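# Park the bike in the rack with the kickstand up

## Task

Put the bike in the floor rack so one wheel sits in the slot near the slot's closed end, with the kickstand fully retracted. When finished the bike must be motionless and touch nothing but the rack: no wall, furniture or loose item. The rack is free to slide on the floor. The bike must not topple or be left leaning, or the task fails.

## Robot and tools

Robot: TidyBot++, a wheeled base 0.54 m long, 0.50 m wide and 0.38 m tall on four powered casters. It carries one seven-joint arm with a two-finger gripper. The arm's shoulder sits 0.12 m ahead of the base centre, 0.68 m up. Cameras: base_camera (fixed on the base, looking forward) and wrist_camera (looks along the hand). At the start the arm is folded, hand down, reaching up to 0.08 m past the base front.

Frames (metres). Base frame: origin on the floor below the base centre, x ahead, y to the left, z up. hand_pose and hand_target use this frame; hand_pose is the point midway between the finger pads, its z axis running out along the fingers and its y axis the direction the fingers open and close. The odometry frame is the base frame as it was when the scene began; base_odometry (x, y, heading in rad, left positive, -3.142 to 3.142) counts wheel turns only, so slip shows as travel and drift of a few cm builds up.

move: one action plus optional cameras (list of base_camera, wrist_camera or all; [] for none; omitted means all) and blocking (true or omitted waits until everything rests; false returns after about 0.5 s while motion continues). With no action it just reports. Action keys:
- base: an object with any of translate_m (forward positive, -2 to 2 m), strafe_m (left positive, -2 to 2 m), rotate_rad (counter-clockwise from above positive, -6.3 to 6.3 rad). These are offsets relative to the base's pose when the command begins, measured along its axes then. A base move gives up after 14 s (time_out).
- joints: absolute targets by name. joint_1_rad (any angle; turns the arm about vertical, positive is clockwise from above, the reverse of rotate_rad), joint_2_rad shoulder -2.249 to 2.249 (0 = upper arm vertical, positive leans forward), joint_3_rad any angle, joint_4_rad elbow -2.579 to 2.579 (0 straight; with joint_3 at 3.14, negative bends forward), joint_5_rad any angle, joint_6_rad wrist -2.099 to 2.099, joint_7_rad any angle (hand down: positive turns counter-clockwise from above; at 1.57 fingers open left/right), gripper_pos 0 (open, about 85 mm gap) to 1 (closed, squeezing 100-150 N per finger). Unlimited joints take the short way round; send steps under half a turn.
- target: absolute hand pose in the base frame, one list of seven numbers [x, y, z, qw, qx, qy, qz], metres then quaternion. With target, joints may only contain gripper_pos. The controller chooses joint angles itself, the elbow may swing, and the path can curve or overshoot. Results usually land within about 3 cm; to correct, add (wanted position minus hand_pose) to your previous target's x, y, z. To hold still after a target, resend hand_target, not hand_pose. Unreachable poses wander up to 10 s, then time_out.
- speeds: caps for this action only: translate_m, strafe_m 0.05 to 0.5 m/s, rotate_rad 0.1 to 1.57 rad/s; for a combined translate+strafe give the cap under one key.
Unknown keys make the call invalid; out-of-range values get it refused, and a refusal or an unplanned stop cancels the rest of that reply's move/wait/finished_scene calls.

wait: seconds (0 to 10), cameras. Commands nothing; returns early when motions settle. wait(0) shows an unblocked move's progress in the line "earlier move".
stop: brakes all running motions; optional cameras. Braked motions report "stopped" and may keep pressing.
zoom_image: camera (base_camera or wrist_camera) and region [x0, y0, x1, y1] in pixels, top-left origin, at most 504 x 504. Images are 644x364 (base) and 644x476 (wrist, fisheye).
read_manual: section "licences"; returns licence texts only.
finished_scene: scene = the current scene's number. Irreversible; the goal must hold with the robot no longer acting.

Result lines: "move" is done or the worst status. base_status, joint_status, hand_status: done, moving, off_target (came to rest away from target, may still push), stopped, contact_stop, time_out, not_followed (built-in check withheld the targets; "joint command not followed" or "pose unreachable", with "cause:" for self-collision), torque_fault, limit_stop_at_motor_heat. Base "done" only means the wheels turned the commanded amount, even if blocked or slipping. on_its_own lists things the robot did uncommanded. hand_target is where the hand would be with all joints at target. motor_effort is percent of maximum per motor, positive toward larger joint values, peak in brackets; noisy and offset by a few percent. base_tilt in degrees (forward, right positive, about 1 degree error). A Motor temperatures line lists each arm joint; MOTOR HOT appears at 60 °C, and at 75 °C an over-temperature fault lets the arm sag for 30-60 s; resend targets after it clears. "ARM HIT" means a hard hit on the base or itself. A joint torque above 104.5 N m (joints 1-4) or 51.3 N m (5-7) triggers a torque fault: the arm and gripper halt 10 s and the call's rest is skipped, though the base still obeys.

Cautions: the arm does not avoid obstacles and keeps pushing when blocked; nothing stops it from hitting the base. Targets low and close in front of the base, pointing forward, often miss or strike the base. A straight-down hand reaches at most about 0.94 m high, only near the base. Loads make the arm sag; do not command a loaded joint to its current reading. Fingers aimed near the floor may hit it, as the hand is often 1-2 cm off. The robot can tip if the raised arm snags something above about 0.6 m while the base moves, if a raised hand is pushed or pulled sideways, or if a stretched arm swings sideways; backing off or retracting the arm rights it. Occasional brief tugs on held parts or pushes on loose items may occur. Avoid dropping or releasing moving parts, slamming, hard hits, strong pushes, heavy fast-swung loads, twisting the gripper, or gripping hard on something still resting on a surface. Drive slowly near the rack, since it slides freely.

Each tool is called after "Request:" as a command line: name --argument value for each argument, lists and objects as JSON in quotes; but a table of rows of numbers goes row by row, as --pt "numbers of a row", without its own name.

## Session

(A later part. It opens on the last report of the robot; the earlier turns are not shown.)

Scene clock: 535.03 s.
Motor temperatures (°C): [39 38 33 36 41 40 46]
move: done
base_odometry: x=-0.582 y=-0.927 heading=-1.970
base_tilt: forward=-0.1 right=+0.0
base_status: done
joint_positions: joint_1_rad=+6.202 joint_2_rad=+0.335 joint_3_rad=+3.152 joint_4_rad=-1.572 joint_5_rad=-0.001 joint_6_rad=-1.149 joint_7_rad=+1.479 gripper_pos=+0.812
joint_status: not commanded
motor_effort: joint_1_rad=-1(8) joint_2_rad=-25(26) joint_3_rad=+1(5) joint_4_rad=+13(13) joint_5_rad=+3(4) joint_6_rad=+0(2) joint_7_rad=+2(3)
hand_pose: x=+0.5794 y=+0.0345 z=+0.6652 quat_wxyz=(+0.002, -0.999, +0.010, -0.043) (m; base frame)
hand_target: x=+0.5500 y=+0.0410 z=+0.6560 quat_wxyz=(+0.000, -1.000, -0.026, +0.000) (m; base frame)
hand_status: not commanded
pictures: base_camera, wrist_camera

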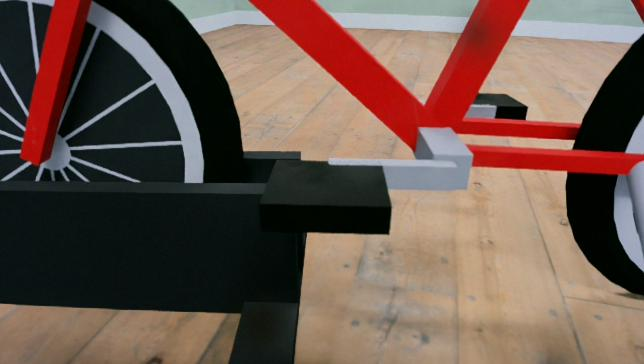

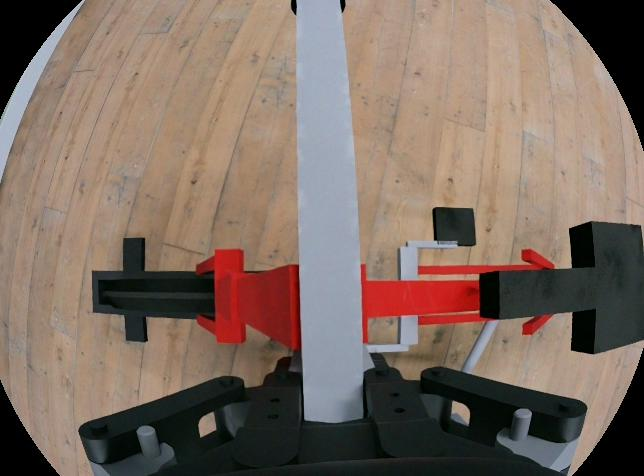

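Request:
move --base '{"strafe_m": 0.03}' --speeds '{"strafe_m": 0.06}' --cameras '["wrist_camera"]'

Request:
zoom_image --camera "wrist_camera" --region '[60, 210, 240, 350]'

Scene clock: 538.70 s.
Motor temperatures (°C): [39 38 33 36 41 40 46]
move: done
base_odometry: x=-0.555 y=-0.939 heading=-1.970
base_tilt: forward=-0.1 right=+0.0
base_status: done
joint_positions: joint_1_rad=+6.203 joint_2_rad=+0.335 joint_3_rad=+3.151 joint_4_rad=-1.572 joint_5_rad=-0.001 joint_6_rad=-1.149 joint_7_rad=+1.479 gripper_pos=+0.812
joint_status: not commanded
motor_effort: joint_1_rad=-2(7) joint_2_rad=-27(27) joint_3_rad=+1(4) joint_4_rad=+13(14) joint_5_rad=+1(3) joint_6_rad=+0(2) joint_7_rad=+2(2)
hand_pose: x=+0.5794 y=+0.0344 z=+0.6654 quat_wxyz=(+0.002, -0.999, +0.010, -0.043) (m; base frame)
hand_target: x=+0.5500 y=+0.0410 z=+0.6560 quat_wxyz=(+0.000, -1.000, -0.026, +0.000) (m; base frame)
hand_status: not commanded
pictures: wrist_camera

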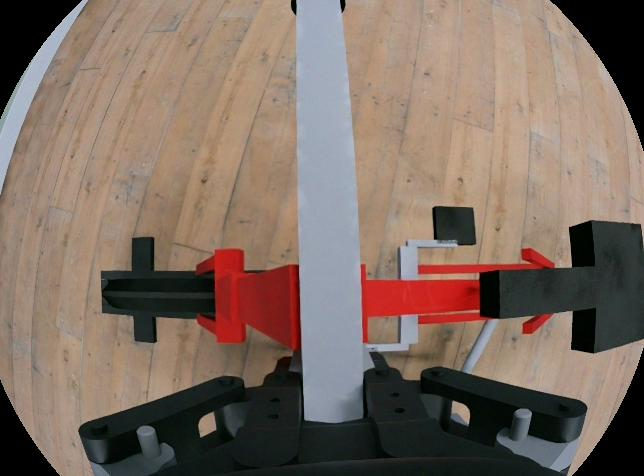

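Scaled by 2.800.

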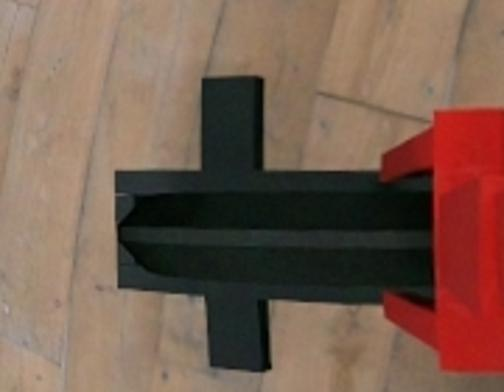

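Request:
move --base '{"translate_m": -0.02}' --speeds '{"translate_m": 0.05}'

Scene clock: 547.60 s.
Motor temperatures (°C): [39 38 33 36 41 40 46]
move: done
base_odometry: x=-0.547 y=-0.920 heading=-1.970
base_tilt: forward=-0.1 right=+0.1
base_status: done
joint_positions: joint_1_rad=+6.202 joint_2_rad=+0.334 joint_3_rad=+3.151 joint_4_rad=-1.573 joint_5_rad=-0.001 joint_6_rad=-1.149 joint_7_rad=+1.479 gripper_pos=+0.812
joint_status: not commanded
motor_effort: joint_1_rad=-2(4) joint_2_rad=-25(27) joint_3_rad=+0(2) joint_4_rad=+12(16) joint_5_rad=+2(3) joint_6_rad=-2(3) joint_7_rad=+3(3)
hand_pose: x=+0.5791 y=+0.0346 z=+0.6654 quat_wxyz=(+0.002, -0.999, +0.010, -0.043) (m; base frame)
hand_target: x=+0.5500 y=+0.0410 z=+0.6560 quat_wxyz=(+0.000, -1.000, -0.026, +0.000) (m; base frame)
hand_status: not commanded
pictures: base_camera, wrist_camera

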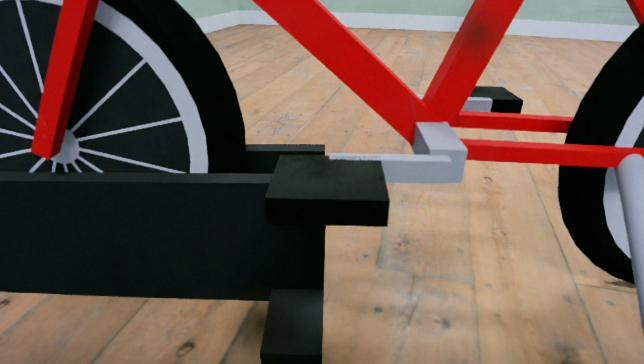

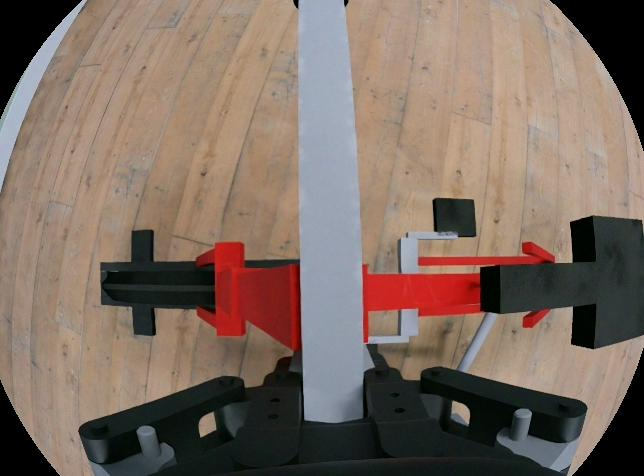

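Request:
move --joints '{"gripper_pos": 0.6}' --cameras '["wrist_camera"]'

Request:
move --joints '{"gripper_pos": 0.3}' --cameras '["wrist_camera"]'

Scene clock: 552.37 s.
Motor temperatures (°C): [39 38 33 36 41 40 46]
move: done
base_odometry: x=-0.547 y=-0.920 heading=-1.970
base_tilt: forward=-0.1 right=+0.0
base_status: not commanded
joint_positions: joint_1_rad=+6.201 joint_2_rad=+0.335 joint_3_rad=+3.151 joint_4_rad=-1.577 joint_5_rad=-0.001 joint_6_rad=-1.153 joint_7_rad=+1.479 gripper_pos=+0.600
joint_status: all done
motor_effort: joint_1_rad=-1(2) joint_2_rad=-27(28) joint_3_rad=+2(2) joint_4_rad=+15(16) joint_5_rad=+0(2) joint_6_rad=+1(3) joint_7_rad=+0(3)
hand_pose: x=+0.5763 y=+0.0350 z=+0.6638 quat_wxyz=(+0.002, -0.999, +0.009, -0.039) (m; base frame)
hand_target: x=+0.5500 y=+0.0410 z=+0.6560 quat_wxyz=(+0.000, -1.000, -0.026, +0.000) (m; base frame)
hand_status: not commanded
pictures: wrist_camera

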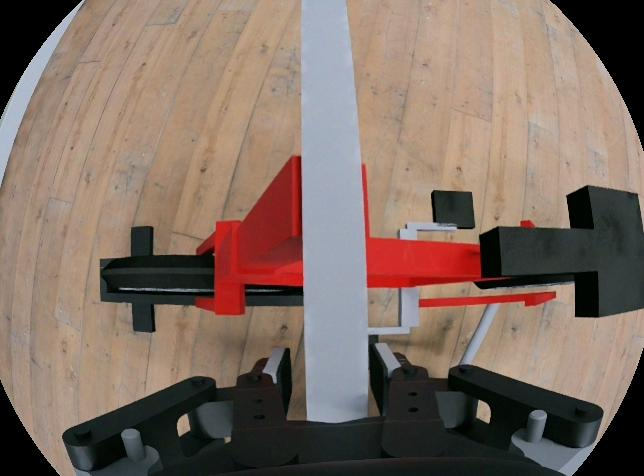

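Scene clock: 553.07 s.
Motor temperatures (°C): [39 38 33 36 41 40 46]
move: done
base_odometry: x=-0.547 y=-0.920 heading=-1.970
base_tilt: forward=-0.1 right=+0.0
base_status: not commanded
joint_positions: joint_1_rad=+6.201 joint_2_rad=+0.335 joint_3_rad=+3.151 joint_4_rad=-1.577 joint_5_rad=-0.001 joint_6_rad=-1.153 joint_7_rad=+1.479 gripper_pos=+0.300
joint_status: all done
motor_effort: joint_1_rad=-1(1) joint_2_rad=-27(27) joint_3_rad=+2(2) joint_4_rad=+14(15) joint_5_rad=+0(1) joint_6_rad=+2(2) joint_7_rad=+0(0)
hand_pose: x=+0.5763 y=+0.0350 z=+0.6638 quat_wxyz=(+0.002, -0.999, +0.009, -0.039) (m; base frame)
hand_target: x=+0.5500 y=+0.0410 z=+0.6560 quat_wxyz=(+0.000, -1.000, -0.026, +0.000) (m; base frame)
hand_status: not commanded
pictures: wrist_camera

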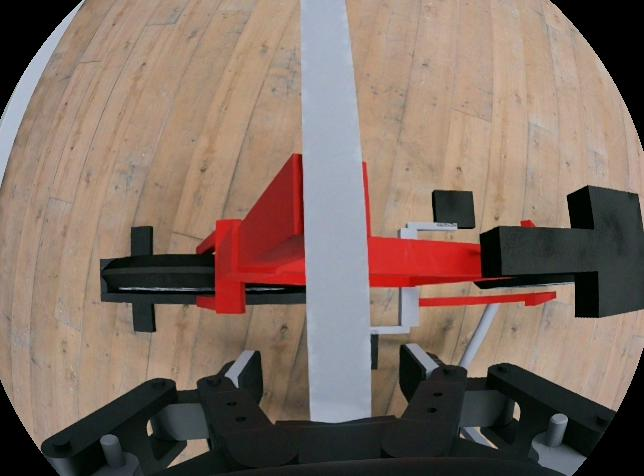

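Request:
move --joints '{"gripper_pos": 0.0}' --target '[0.56, 0.041, 0.80, 0, 0.9997, 0.0262, 0]'

Scene clock: 558.20 s.
Motor temperatures (°C): [39 38 33 36 41 40 46]
move: off_target
base_odometry: x=-0.547 y=-0.920 heading=-1.970
base_tilt: forward=-0.1 right=+0.1
base_status: not commanded
joint_positions: joint_1_rad=+6.201 joint_2_rad=+0.331 joint_3_rad=+3.151 joint_4_rad=-1.187 joint_5_rad=-0.001 joint_6_rad=-1.589 joint_7_rad=+1.479 gripper_pos=+0.000
joint_status: all done
motor_effort: joint_1_rad=-1(1) joint_2_rad=-28(28) joint_3_rad=+1(2) joint_4_rad=+15(16) joint_5_rad=+0(1) joint_6_rad=+1(2) joint_7_rad=+0(0)
hand_pose: x=+0.5793 y=+0.0356 z=+0.7851 quat_wxyz=(+0.000, -1.000, +0.009, -0.017) (m; base frame)
hand_target: x=+0.5600 y=+0.0410 z=+0.8000 quat_wxyz=(+0.000, -1.000, -0.026, +0.000) (m; base frame)
hand_status: off_target (0.025 m and 4.5 deg from the pose sent, 0.137 m and 6.0 deg at the start)
pictures: base_camera, wrist_camera

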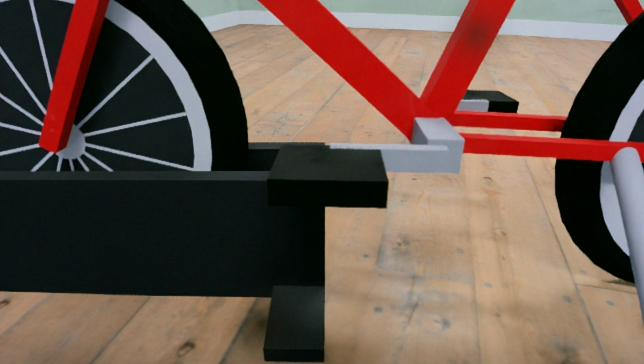

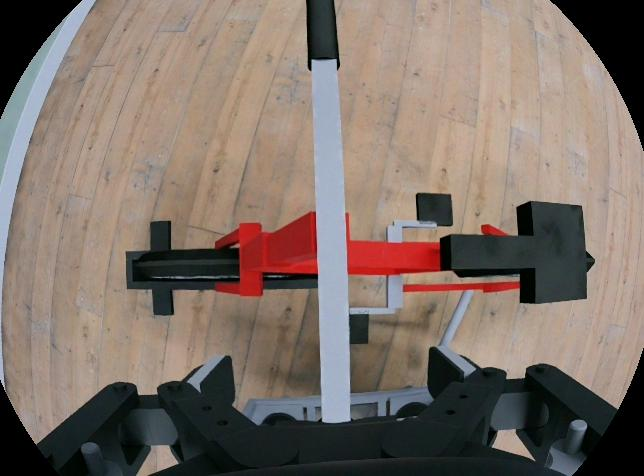

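Request:
move --base '{"translate_m": -0.42}' --speeds '{"translate_m": 0.3}' --cameras '[]'

Request:
move --joints '{"joint_1_rad": 6.283, "joint_2_rad": 0.3, "joint_3_rad": 3.14, "joint_4_rad": -2.2, "joint_5_rad": 0, "joint_6_rad": 0, "joint_7_rad": 1.57, "gripper_pos": 1}' --base '{"strafe_m": -0.2}'

Scene clock: 565.00 s.
Motor temperatures (°C): [39 38 33 36 41 40 46]
move: done
base_odometry: x=-0.383 y=-0.533 heading=-1.970
base_tilt: forward=-0.1 right=+0.1
base_status: done
joint_positions: joint_1_rad=+6.200 joint_2_rad=+0.324 joint_3_rad=+3.151 joint_4_rad=-1.185 joint_5_rad=-0.001 joint_6_rad=-1.596 joint_7_rad=+1.479 gripper_pos=+0.000
joint_status: not commanded
motor_effort: joint_1_rad=-1(1) joint_2_rad=-27(31) joint_3_rad=+1(2) joint_4_rad=+15(17) joint_5_rad=+0(1) joint_6_rad=+0(2) joint_7_rad=+0(0)
hand_pose: x=+0.5766 y=+0.0357 z=+0.7890 quat_wxyz=(+0.000, -1.000, +0.009, -0.018) (m; base frame)
hand_target: x=+0.5600 y=+0.0410 z=+0.8000 quat_wxyz=(+0.000, -1.000, -0.026, +0.000) (m; base frame)
hand_status: not commanded
pictures: none
No camera images: "cameras" was empty.

Scene clock: 567.80 s.
Motor temperatures (°C): [39 38 33 36 41 40 46]
move: done
base_odometry: x=-0.568 y=-0.455 heading=-1.970
base_tilt: forward=+0.0 right=+0.0
base_status: done
joint_positions: joint_1_rad=+6.271 joint_2_rad=+0.323 joint_3_rad=+3.151 joint_4_rad=-2.172 joint_5_rad=-0.001 joint_6_rad=-0.078 joint_7_rad=+1.492 gripper_pos=+0.999
joint_status: all done
motor_effort: joint_1_rad=-1(4) joint_2_rad=-23(28) joint_3_rad=+1(4) joint_4_rad=+10(16) joint_5_rad=+1(2) joint_6_rad=+5(7) joint_7_rad=+0(1)
hand_pose: x=+0.6095 y=+0.0025 z=+0.5675 quat_wxyz=(+0.010, -0.959, +0.036, -0.280) (m; base frame)
hand_target: x=+0.6178 y=+0.0023 z=+0.5825 quat_wxyz=(+0.001, -0.949, +0.000, -0.315) (m; base frame)
hand_status: not commanded
pictures: base_camera, wrist_camera

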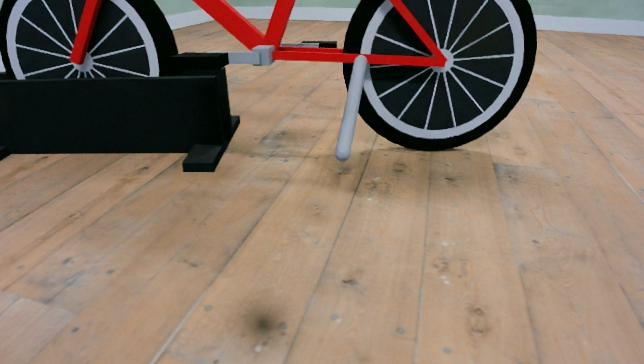

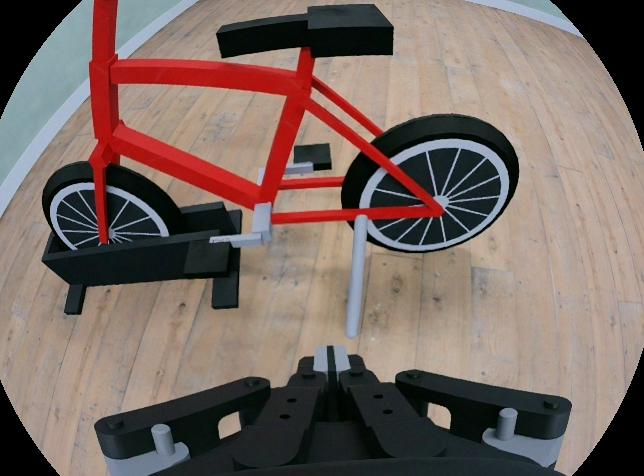

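Request:
move --joints '{"joint_1_rad": 6.283, "joint_2_rad": 0.5, "joint_3_rad": 3.14, "joint_4_rad": -2.0, "joint_5_rad": 0, "joint_6_rad": 0, "joint_7_rad": 1.57, "gripper_pos": 1}' --cameras '[]'

Request:
move --joints '{"joint_1_rad": 6.283, "joint_2_rad": 1.87, "joint_3_rad": 3.14, "joint_4_rad": -1.235, "joint_5_rad": 0, "joint_6_rad": 1.02, "joint_7_rad": 1.6, "gripper_pos": 1}'

Scene clock: 576.73 s.
Motor temperatures (°C): [39 38 33 36 41 40 46]
move: done
base_odometry: x=-0.568 y=-0.455 heading=-1.970
base_tilt: forward=-0.1 right=+0.0
base_status: not commanded
joint_positions: joint_1_rad=+6.271 joint_2_rad=+0.494 joint_3_rad=+3.151 joint_4_rad=-2.022 joint_5_rad=-0.001 joint_6_rad=-0.071 joint_7_rad=+1.493 gripper_pos=+0.999
joint_status: all done
motor_effort: joint_1_rad=-1(1) joint_2_rad=-29(30) joint_3_rad=+2(2) joint_4_rad=+11(12) joint_5_rad=+0(1) joint_6_rad=+4(6) joint_7_rad=+0(1)
hand_pose: x=+0.6667 y=+0.0026 z=+0.5327 quat_wxyz=(+0.009, -0.961, +0.035, -0.274) (m; base frame)
hand_target: x=+0.6951 y=+0.0024 z=+0.5498 quat_wxyz=(+0.001, -0.949, +0.000, -0.315) (m; base frame)
hand_status: not commanded
pictures: none
No camera images: "cameras" was empty.

Scene clock: 579.70 s.
Motor temperatures (°C): [39 38 33 36 41 41 46]
move: done
base_odometry: x=-0.568 y=-0.455 heading=-1.970
base_tilt: forward=+0.0 right=+0.0
base_status: not commanded
joint_positions: joint_1_rad=+6.271 joint_2_rad=+1.863 joint_3_rad=+3.151 joint_4_rad=-1.261 joint_5_rad=-0.001 joint_6_rad=+0.941 joint_7_rad=+1.522 gripper_pos=+0.999
joint_status: all done
motor_effort: joint_1_rad=-1(2) joint_2_rad=-39(45) joint_3_rad=+1(3) joint_4_rad=+3(12) joint_5_rad=+0(2) joint_6_rad=+8(9) joint_7_rad=+0(1)
hand_pose: x=+0.7822 y=+0.0053 z=+0.0673 quat_wxyz=(+0.010, -0.887, +0.013, -0.461) (m; base frame)
hand_target: x=+0.8036 y=+0.0021 z=+0.0906 quat_wxyz=(-0.007, -0.864, -0.012, -0.504) (m; base frame)
hand_status: not commanded
pictures: base_camera, wrist_camera

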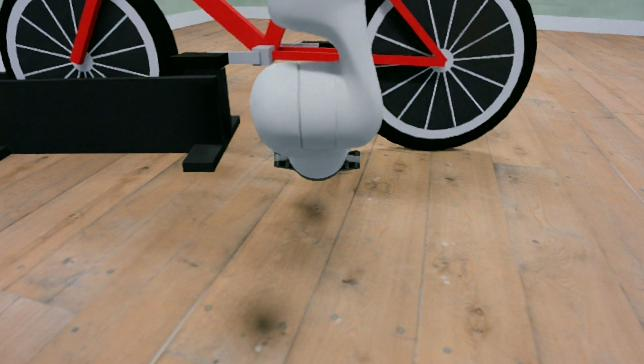

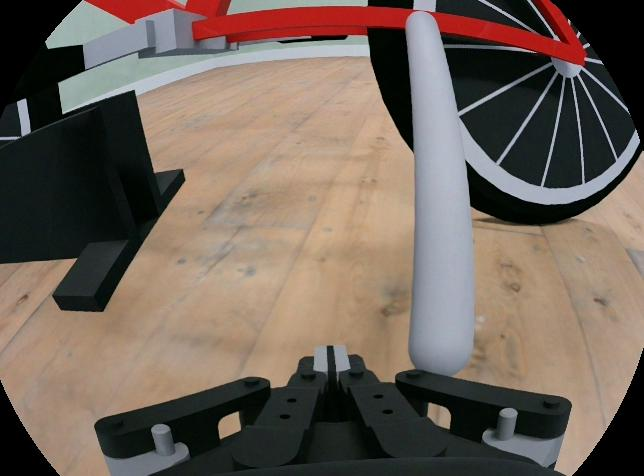

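Request:
move --base '{"strafe_m": 0.03}' --speeds '{"strafe_m": 0.1}' --cameras '[]'

Request:
move --base '{"translate_m": 0.10}' --speeds '{"translate_m": 0.1}'

Scene clock: 585.93 s.
Motor temperatures (°C): [39 38 33 36 41 41 46]
move: done
base_odometry: x=-0.540 y=-0.467 heading=-1.970
base_tilt: forward=+0.0 right=+0.0
base_status: done
joint_positions: joint_1_rad=+6.278 joint_2_rad=+1.863 joint_3_rad=+3.148 joint_4_rad=-1.260 joint_5_rad=-0.001 joint_6_rad=+0.943 joint_7_rad=+1.523 gripper_pos=+0.999
joint_status: not commanded
motor_effort: joint_1_rad=-1(3) joint_2_rad=-38(39) joint_3_rad=+0(2) joint_4_rad=+3(4) joint_5_rad=+0(1) joint_6_rad=+7(8) joint_7_rad=+0(0)
hand_pose: x=+0.7828 y=+0.0017 z=+0.0680 quat_wxyz=(+0.010, -0.886, +0.017, -0.462) (m; base frame)
hand_target: x=+0.8036 y=+0.0021 z=+0.0906 quat_wxyz=(-0.007, -0.864, -0.012, -0.504) (m; base frame)
hand_status: not commanded
pictures: none
No camera images: "cameras" was empty.

Scene clock: 587.50 s.
Motor temperatures (°C): [39 38 33 36 41 41 46]
move: done
base_odometry: x=-0.579 y=-0.559 heading=-1.971
base_tilt: forward=-0.1 right=+0.0
base_status: done
joint_positions: joint_1_rad=+6.279 joint_2_rad=+1.877 joint_3_rad=+3.139 joint_4_rad=-1.248 joint_5_rad=-0.001 joint_6_rad=+0.948 joint_7_rad=+1.524 gripper_pos=+0.999
joint_status: not commanded
motor_effort: joint_1_rad=-1(4) joint_2_rad=-39(42) joint_3_rad=+1(5) joint_4_rad=+4(10) joint_5_rad=+0(2) joint_6_rad=+8(9) joint_7_rad=+0(1)
hand_pose: x=+0.7815 y=+0.0048 z=+0.0637 quat_wxyz=(+0.012, -0.886, +0.020, -0.464) (m; base frame)
hand_target: x=+0.8036 y=+0.0021 z=+0.0906 quat_wxyz=(-0.007, -0.864, -0.012, -0.504) (m; base frame)
hand_status: not commanded
pictures: base_camera, wrist_camera

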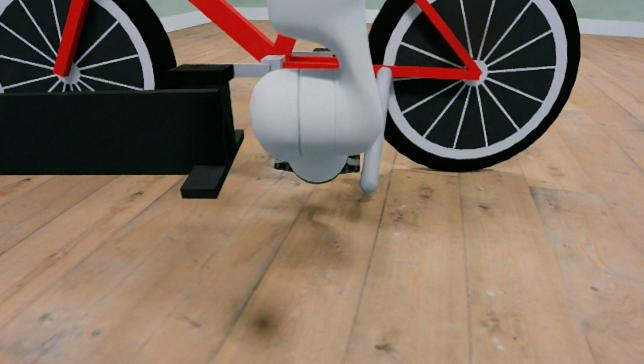

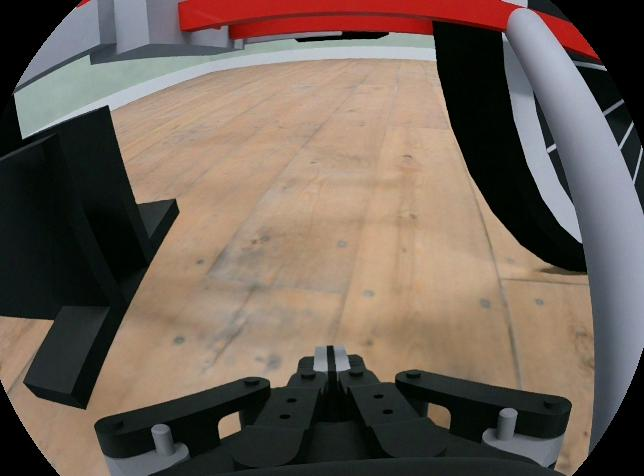

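Request:
move --base '{"strafe_m": -0.08}' --speeds '{"strafe_m": 0.06}' --cameras '["wrist_camera"]'

Request:
move --base '{"strafe_m": -0.06}' --speeds '{"strafe_m": 0.06}'

Scene clock: 591.73 s.
Motor temperatures (°C): [39 38 33 36 41 41 46]
move: done
base_odometry: x=-0.653 y=-0.528 heading=-1.970
base_tilt: forward=+0.0 right=+0.0
base_status: done
joint_positions: joint_1_rad=+6.245 joint_2_rad=+1.877 joint_3_rad=+3.114 joint_4_rad=-1.248 joint_5_rad=+0.000 joint_6_rad=+0.949 joint_7_rad=+1.524 gripper_pos=+0.999
joint_status: not commanded
motor_effort: joint_1_rad=+7(13) joint_2_rad=-39(41) joint_3_rad=+5(9) joint_4_rad=+2(4) joint_5_rad=-4(7) joint_6_rad=+8(10) joint_7_rad=+0(0)
hand_pose: x=+0.7809 y=+0.0371 z=+0.0642 quat_wxyz=(+0.029, -0.886, +0.014, -0.463) (m; base frame)
hand_target: x=+0.8036 y=+0.0021 z=+0.0906 quat_wxyz=(-0.007, -0.864, -0.012, -0.504) (m; base frame)
hand_status: not commanded
pictures: wrist_camera

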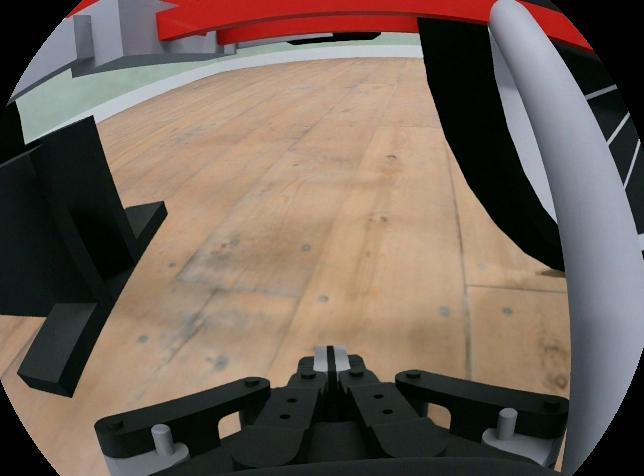

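Scene clock: 593.27 s.
Motor temperatures (°C): [39 38 33 36 41 41 46]
move: done
base_odometry: x=-0.708 y=-0.505 heading=-1.970
base_tilt: forward=+0.0 right=+0.1
base_status: done
joint_positions: joint_1_rad=+6.247 joint_2_rad=+1.876 joint_3_rad=+3.114 joint_4_rad=-1.247 joint_5_rad=+0.000 joint_6_rad=+0.957 joint_7_rad=+1.526 gripper_pos=+0.999
joint_status: not commanded
motor_effort: joint_1_rad=+6(13) joint_2_rad=-37(42) joint_3_rad=+4(9) joint_4_rad=+2(4) joint_5_rad=-3(7) joint_6_rad=+6(11) joint_7_rad=+0(1)
hand_pose: x=+0.7833 y=+0.0365 z=+0.0671 quat_wxyz=(+0.029, -0.883, +0.014, -0.468) (m; base frame)
hand_target: x=+0.8036 y=+0.0021 z=+0.0906 quat_wxyz=(-0.007, -0.864, -0.012, -0.504) (m; base frame)
hand_status: not commanded
pictures: base_camera, wrist_camera

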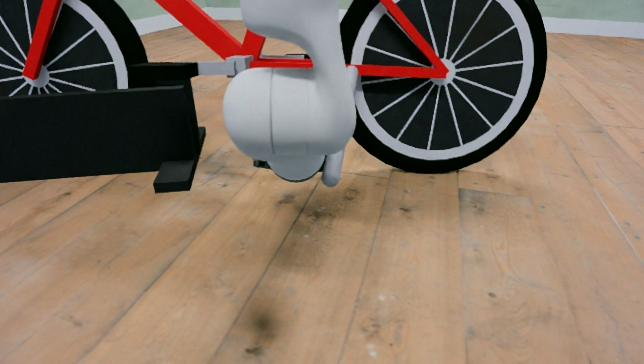

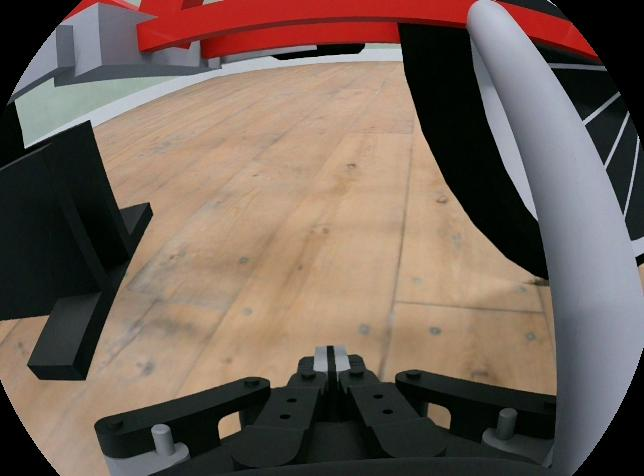

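Request:
move --base '{"strafe_m": -0.06}' --speeds '{"strafe_m": 0.06}'

Scene clock: 602.60 s.
Motor temperatures (°C): [39 38 33 36 41 41 46]
move: done
base_odometry: x=-0.763 y=-0.482 heading=-1.970
base_tilt: forward=+0.0 right=+0.0
base_status: done
joint_positions: joint_1_rad=+6.278 joint_2_rad=+1.868 joint_3_rad=+3.125 joint_4_rad=-1.246 joint_5_rad=+0.000 joint_6_rad=+0.959 joint_7_rad=+1.526 gripper_pos=+0.999
joint_status: not commanded
motor_effort: joint_1_rad=-1(13) joint_2_rad=-39(39) joint_3_rad=+1(8) joint_4_rad=+4(5) joint_5_rad=+0(6) joint_6_rad=+8(9) joint_7_rad=+0(1)
hand_pose: x=+0.7900 y=+0.0109 z=+0.0733 quat_wxyz=(+0.018, -0.880, +0.024, -0.474) (m; base frame)
hand_target: x=+0.8036 y=+0.0021 z=+0.0906 quat_wxyz=(-0.007, -0.864, -0.012, -0.504) (m; base frame)
hand_status: not commanded
pictures: base_camera, wrist_camera

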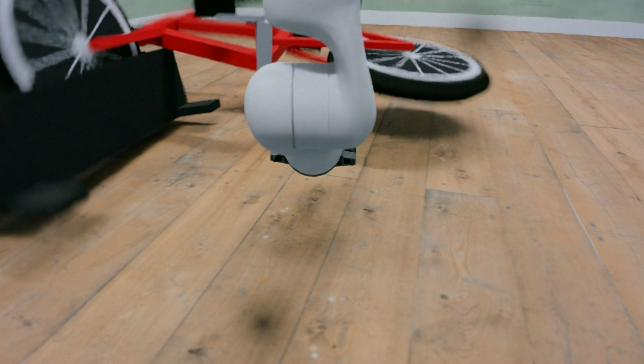

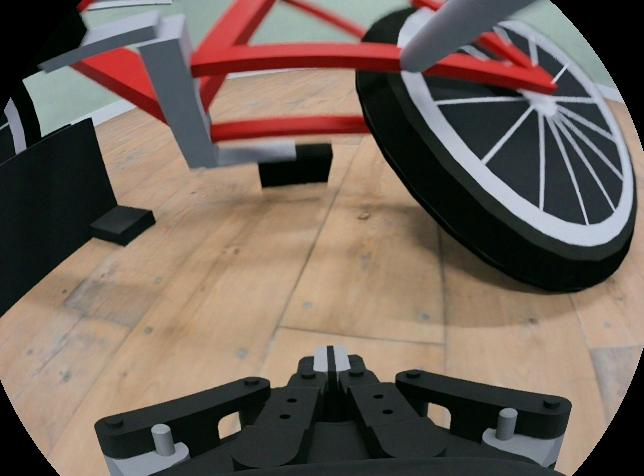

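Request:
wait --seconds 2

Scene clock: 609.53 s.
Motor temperatures (°C): [39 38 33 36 41 41 46]
base_odometry: x=-0.763 y=-0.482 heading=-1.970
base_tilt: forward=+0.0 right=+0.1
base_status: done
joint_positions: joint_1_rad=+6.278 joint_2_rad=+1.868 joint_3_rad=+3.125 joint_4_rad=-1.246 joint_5_rad=+0.000 joint_6_rad=+0.959 joint_7_rad=+1.526 gripper_pos=+0.999
joint_status: not commanded
motor_effort: joint_1_rad=+0(13) joint_2_rad=-39(39) joint_3_rad=+1(8) joint_4_rad=+4(5) joint_5_rad=+0(6) joint_6_rad=+8(9) joint_7_rad=+0(1)
hand_pose: x=+0.7900 y=+0.0109 z=+0.0733 quat_wxyz=(+0.018, -0.880, +0.024, -0.474) (m; base frame)
hand_target: x=+0.8036 y=+0.0021 z=+0.0906 quat_wxyz=(-0.007, -0.864, -0.012, -0.504) (m; base frame)
hand_status: not commanded
wait: 2.00 s; at rest from the start
pictures: base_camera, wrist_camera

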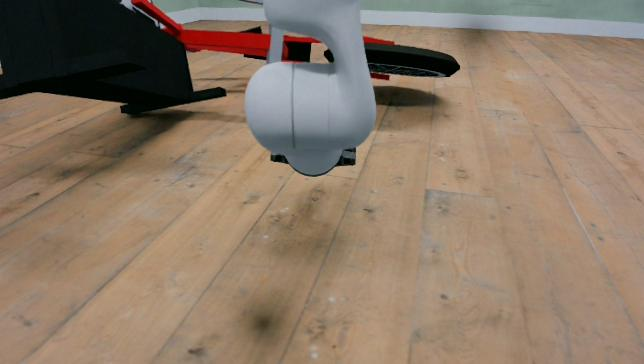

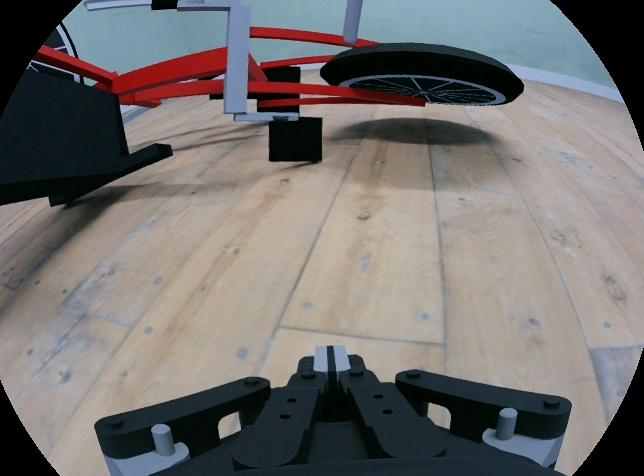

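Request:
move --base '{"translate_m": -0.35}' --speeds '{"translate_m": 0.3}' --cameras '[]'

Request:
move --joints '{"joint_1_rad": 6.283, "joint_2_rad": 0.0, "joint_3_rad": 3.14, "joint_4_rad": -2.0, "joint_5_rad": 0, "joint_6_rad": -0.1, "joint_7_rad": 1.57, "gripper_pos": 0}'

Scene clock: 632.23 s.
Motor temperatures (°C): [39 38 33 36 40 41 46]
move: done
base_odometry: x=-0.627 y=-0.160 heading=-1.970
base_tilt: forward=-0.1 right=+0.0
base_status: done
joint_positions: joint_1_rad=+6.278 joint_2_rad=+1.872 joint_3_rad=+3.125 joint_4_rad=-1.246 joint_5_rad=+0.000 joint_6_rad=+0.960 joint_7_rad=+1.526 gripper_pos=+0.999
joint_status: not commanded
motor_effort: joint_1_rad=-1(2) joint_2_rad=-39(41) joint_3_rad=+1(1) joint_4_rad=+3(6) joint_5_rad=+0(1) joint_6_rad=+8(9) joint_7_rad=+0(0)
hand_pose: x=+0.7875 y=+0.0108 z=+0.0705 quat_wxyz=(+0.017, -0.881, +0.024, -0.472) (m; base frame)
hand_target: x=+0.8036 y=+0.0021 z=+0.0906 quat_wxyz=(-0.007, -0.864, -0.012, -0.504) (m; base frame)
hand_status: not commanded
pictures: none
No camera images: "cameras" was empty.

Scene clock: 635.27 s.
Motor temperatures (°C): [39 38 33 36 40 41 46]
move: done
base_odometry: x=-0.627 y=-0.160 heading=-1.970
base_tilt: forward=-0.1 right=+0.1
base_status: not commanded
joint_positions: joint_1_rad=+6.278 joint_2_rad=+0.015 joint_3_rad=+3.125 joint_4_rad=-1.970 joint_5_rad=+0.000 joint_6_rad=-0.028 joint_7_rad=+1.526 gripper_pos=+0.000
joint_status: all done
motor_effort: joint_1_rad=-1(2) joint_2_rad=-19(47) joint_3_rad=+2(2) joint_4_rad=+18(19) joint_5_rad=+0(1) joint_6_rad=+9(10) joint_7_rad=+0(1)
hand_pose: x=+0.6942 y=+0.0135 z=+0.8430 quat_wxyz=(+0.018, -0.845, +0.010, -0.535) (m; base frame)
hand_target: x=+0.6735 y=+0.0023 z=+0.8146 quat_wxyz=(+0.001, -0.867, +0.000, -0.498) (m; base frame)
hand_status: not commanded
pictures: base_camera, wrist_camera

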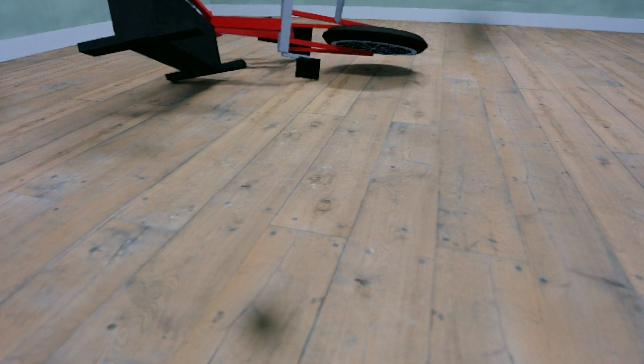

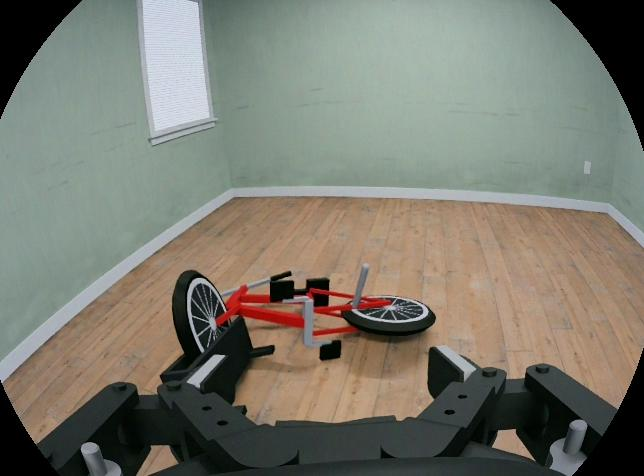

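Request:
move --base '{"translate_m": 0.3, "strafe_m": -0.15}' --speeds '{"translate_m": 0.3}'

Request:
zoom_image --camera "wrist_camera" --region '[120, 240, 520, 440]'

Scene clock: 653.23 s.
Motor temperatures (°C): [39 38 33 36 40 41 46]
move: done
base_odometry: x=-0.882 y=-0.378 heading=-1.971
base_tilt: forward=+0.0 right=+0.0
base_status: done
joint_positions: joint_1_rad=+6.279 joint_2_rad=+0.009 joint_3_rad=+3.128 joint_4_rad=-1.974 joint_5_rad=+0.000 joint_6_rad=-0.034 joint_7_rad=+1.526 gripper_pos=+0.000
joint_status: not commanded
motor_effort: joint_1_rad=-1(2) joint_2_rad=-19(22) joint_3_rad=+2(4) joint_4_rad=+19(19) joint_5_rad=+0(1) joint_6_rad=+8(9) joint_7_rad=+0(0)
hand_pose: x=+0.6914 y=+0.0118 z=+0.8423 quat_wxyz=(+0.017, -0.846, +0.012, -0.533) (m; base frame)
hand_target: x=+0.6735 y=+0.0023 z=+0.8146 quat_wxyz=(+0.001, -0.867, +0.000, -0.498) (m; base frame)
hand_status: not commanded
pictures: base_camera, wrist_camera

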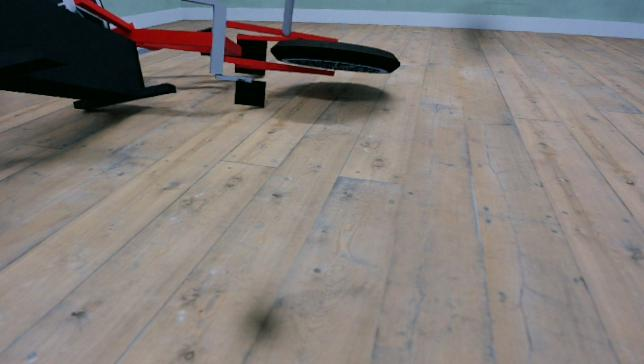

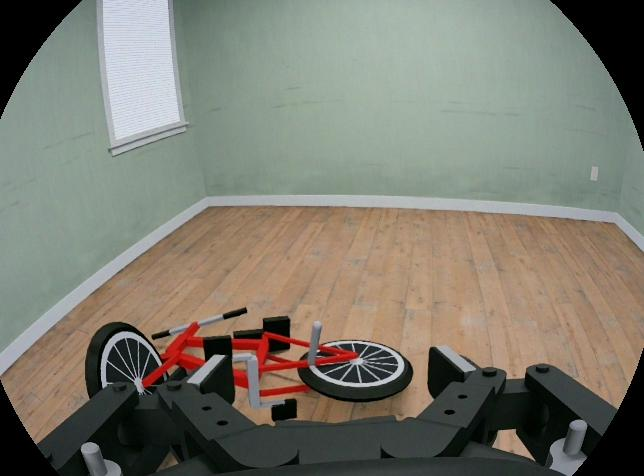

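Scaled by 1.260.

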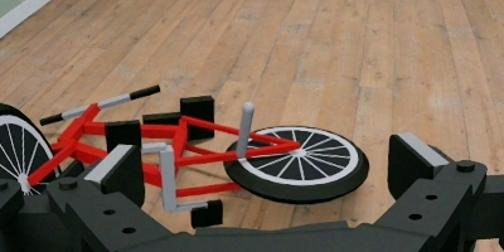

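Request:
move --base '{"translate_m": 0.5}' --speeds '{"translate_m": 0.3}' --joints '{"joint_2_rad": 0.3, "joint_4_rad": -1.5, "joint_6_rad": -1.1}'

Scene clock: 663.00 s.
Motor temperatures (°C): [39 38 33 36 40 41 46]
move: done
base_odometry: x=-1.077 y=-0.838 heading=-1.971
base_tilt: forward=+0.0 right=+0.0
base_status: done
joint_positions: joint_1_rad=+6.279 joint_2_rad=+0.297 joint_3_rad=+3.128 joint_4_rad=-1.520 joint_5_rad=+0.000 joint_6_rad=-1.028 joint_7_rad=+1.526 gripper_pos=+0.000
joint_status: all done
motor_effort: joint_1_rad=-1(2) joint_2_rad=-27(29) joint_3_rad=+1(2) joint_4_rad=+16(20) joint_5_rad=+0(1) joint_6_rad=+2(9) joint_7_rad=+0(0)
hand_pose: x=+0.6377 y=+0.0105 z=+0.7101 quat_wxyz=(+0.007, -0.989, +0.014, -0.148) (m; base frame)
hand_target: x=+0.6239 y=+0.0022 z=+0.7101 quat_wxyz=(+0.000, -0.993, +0.000, -0.120) (m; base frame)
hand_status: not commanded
pictures: base_camera, wrist_camera

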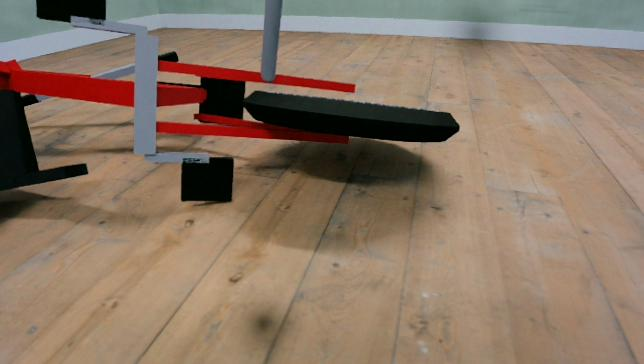

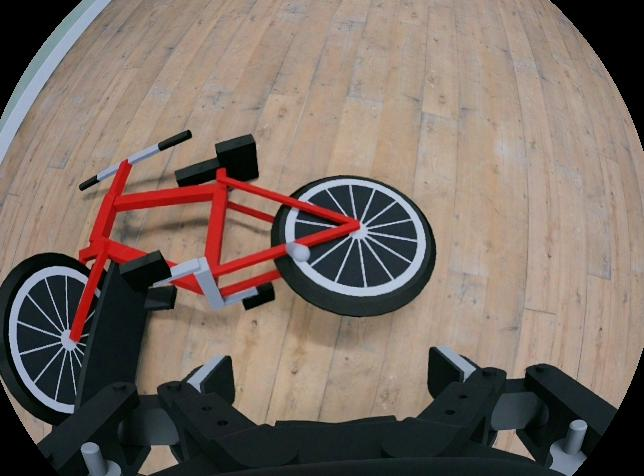

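Request:
move --base '{"translate_m": 0.10, "strafe_m": 0.12}' --speeds '{"translate_m": 0.2}' --joints '{"joint_2_rad": 0.55, "joint_4_rad": -1.35, "joint_6_rad": -1.2, "joint_7_rad": 0.0, "gripper_pos": 1}'

Scene clock: 694.40 s.
Motor temperatures (°C): [39 38 32 36 40 40 46]
move: done
base_odometry: x=-1.006 y=-0.977 heading=-1.971
base_tilt: forward=+0.0 right=+0.0
base_status: done
joint_positions: joint_1_rad=+6.280 joint_2_rad=+0.543 joint_3_rad=+3.129 joint_4_rad=-1.373 joint_5_rad=+0.000 joint_6_rad=-1.127 joint_7_rad=+0.078 gripper_pos=+0.999
joint_status: all done
motor_effort: joint_1_rad=-1(3) joint_2_rad=-34(35) joint_3_rad=+1(2) joint_4_rad=+14(17) joint_5_rad=+0(1) joint_6_rad=+1(4) joint_7_rad=+0(1)
hand_pose: x=+0.6628 y=+0.0096 z=+0.6262 quat_wxyz=(+0.037, -0.738, +0.673, -0.034) (m; base frame)
hand_target: x=+0.6493 y=+0.0022 z=+0.6279 quat_wxyz=(+0.015, -0.708, +0.706, -0.014) (m; base frame)
hand_status: not commanded
pictures: base_camera, wrist_camera

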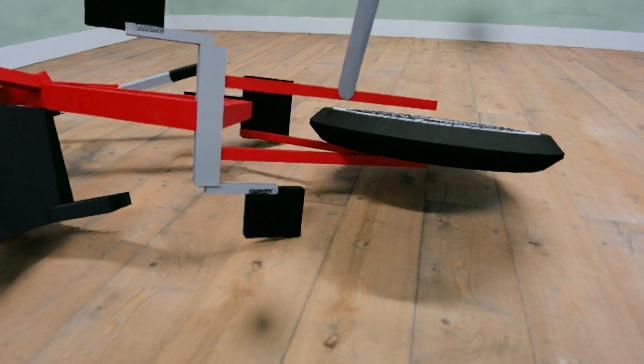

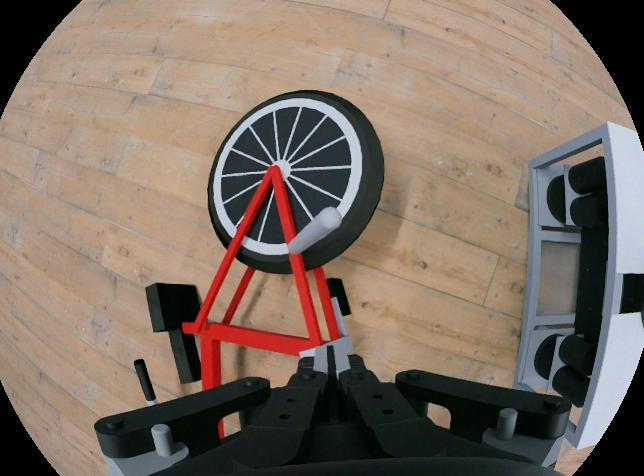

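Request:
move --joints '{"joint_1_rad": 6.283, "joint_2_rad": 1.06, "joint_3_rad": 3.14, "joint_4_rad": -1.46, "joint_5_rad": 0, "joint_6_rad": -0.67, "joint_7_rad": 0.0}'

Scene clock: 702.97 s.
Motor temperatures (°C): [39 38 32 36 40 40 46]
move: done
base_odometry: x=-1.006 y=-0.977 heading=-1.971
base_tilt: forward=-0.1 right=+0.0
base_status: not commanded
joint_positions: joint_1_rad=+6.280 joint_2_rad=+1.064 joint_3_rad=+3.129 joint_4_rad=-1.437 joint_5_rad=+0.000 joint_6_rad=-0.747 joint_7_rad=+0.077 gripper_pos=+0.999
joint_status: all done
motor_effort: joint_1_rad=-1(2) joint_2_rad=-40(44) joint_3_rad=+0(2) joint_4_rad=+8(15) joint_5_rad=+0(2) joint_6_rad=-1(2) joint_7_rad=+0(1)
hand_pose: x=+0.6416 y=+0.0104 z=+0.3248 quat_wxyz=(-0.032, -0.736, +0.675, +0.043) (m; base frame)
hand_target: x=+0.6541 y=+0.0024 z=+0.3210 quat_wxyz=(-0.017, -0.707, +0.707, +0.018) (m; base frame)
hand_status: not commanded
pictures: base_camera, wrist_camera

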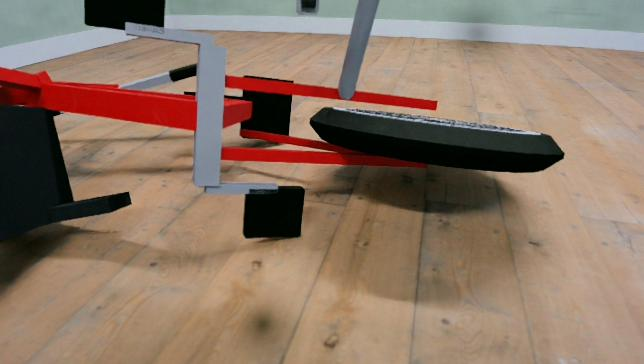

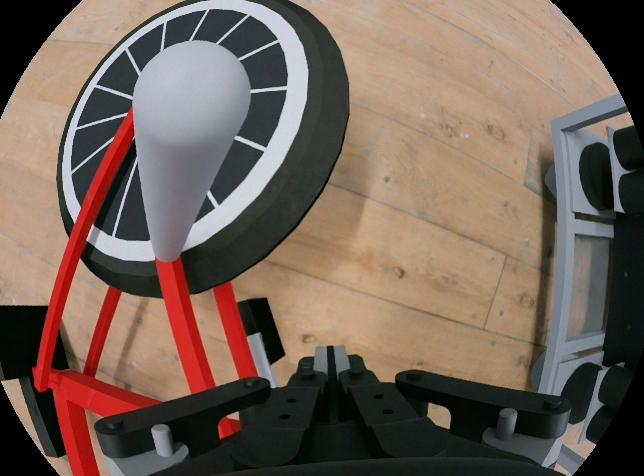

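Request:
move --base '{"translate_m": 0.05}' --speeds '{"translate_m": 0.1}' --cameras '[]'

Request:
move --base '{"strafe_m": -0.11}' --speeds '{"strafe_m": 0.06}'

Scene clock: 709.30 s.
Motor temperatures (°C): [39 38 32 36 40 40 46]
move: done
base_odometry: x=-1.025 y=-1.023 heading=-1.971
base_tilt: forward=+0.0 right=+0.0
base_status: done
joint_positions: joint_1_rad=+6.280 joint_2_rad=+1.064 joint_3_rad=+3.129 joint_4_rad=-1.440 joint_5_rad=+0.000 joint_6_rad=-0.738 joint_7_rad=+0.077 gripper_pos=+0.999
joint_status: not commanded
motor_effort: joint_1_rad=-1(3) joint_2_rad=-40(42) joint_3_rad=+1(1) joint_4_rad=+8(9) joint_5_rad=+0(1) joint_6_rad=-1(2) joint_7_rad=+0(0)
hand_pose: x=+0.6426 y=+0.0104 z=+0.3240 quat_wxyz=(-0.030, -0.736, +0.675, +0.041) (m; base frame)
hand_target: x=+0.6541 y=+0.0024 z=+0.3210 quat_wxyz=(-0.017, -0.707, +0.707, +0.018) (m; base frame)
hand_status: not commanded
pictures: none
No camera images: "cameras" was empty.

Scene clock: 711.63 s.
Motor temperatures (°C): [39 38 32 36 40 40 46]
move: done
base_odometry: x=-1.126 y=-0.981 heading=-1.971
base_tilt: forward=+0.0 right=+0.1
base_status: done
joint_positions: joint_1_rad=+6.228 joint_2_rad=+1.064 joint_3_rad=+3.087 joint_4_rad=-1.441 joint_5_rad=+0.000 joint_6_rad=-0.727 joint_7_rad=+0.075 gripper_pos=+0.999
joint_status: not commanded
motor_effort: joint_1_rad=+10(13) joint_2_rad=-38(42) joint_3_rad=+11(13) joint_4_rad=+7(9) joint_5_rad=+6(7) joint_6_rad=-2(3) joint_7_rad=+0(0)
hand_pose: x=+0.6426 y=+0.0618 z=+0.3248 quat_wxyz=(-0.015, -0.760, +0.648, +0.048) (m; base frame)
hand_target: x=+0.6541 y=+0.0024 z=+0.3210 quat_wxyz=(-0.017, -0.707, +0.707, +0.018) (m; base frame)
hand_status: not commanded
pictures: base_camera, wrist_camera

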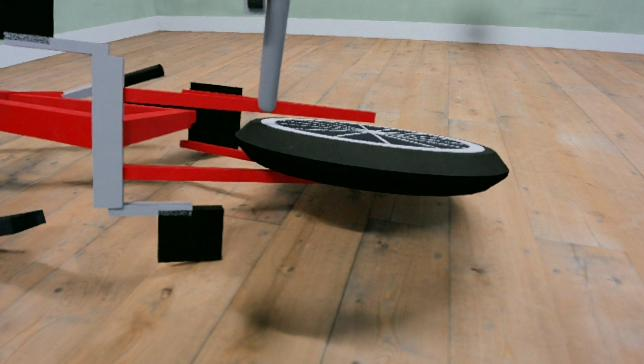

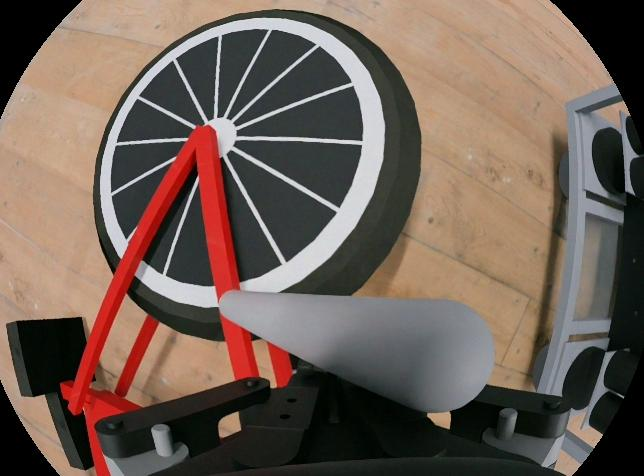

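Request:
move --base '{"strafe_m": -0.06}' --speeds '{"strafe_m": 0.06}'

Scene clock: 721.03 s.
Motor temperatures (°C): [39 38 32 36 40 40 46]
move: done
base_odometry: x=-1.181 y=-0.958 heading=-1.970
base_tilt: forward=-0.1 right=+0.0
base_status: done
joint_positions: joint_1_rad=+6.231 joint_2_rad=+1.062 joint_3_rad=+3.076 joint_4_rad=-1.443 joint_5_rad=-0.001 joint_6_rad=-0.709 joint_7_rad=+0.075 gripper_pos=+0.999
joint_status: not commanded
motor_effort: joint_1_rad=+9(16) joint_2_rad=-39(40) joint_3_rad=+9(16) joint_4_rad=+8(9) joint_5_rad=+5(8) joint_6_rad=+1(6) joint_7_rad=+0(1)
hand_pose: x=+0.6468 y=+0.0672 z=+0.3255 quat_wxyz=(-0.005, -0.761, +0.647, +0.046) (m; base frame)
hand_target: x=+0.6541 y=+0.0024 z=+0.3210 quat_wxyz=(-0.017, -0.707, +0.707, +0.018) (m; base frame)
hand_status: not commanded
pictures: base_camera, wrist_camera

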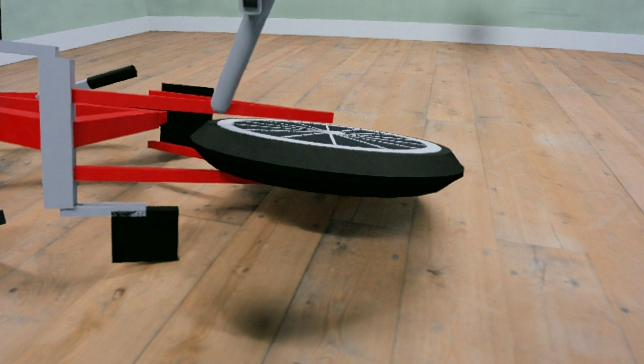

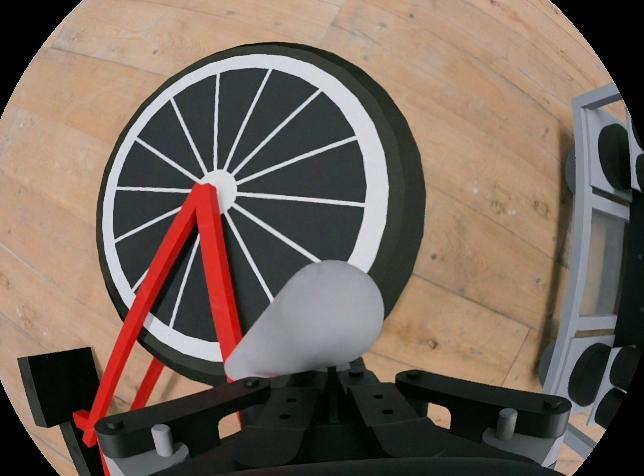

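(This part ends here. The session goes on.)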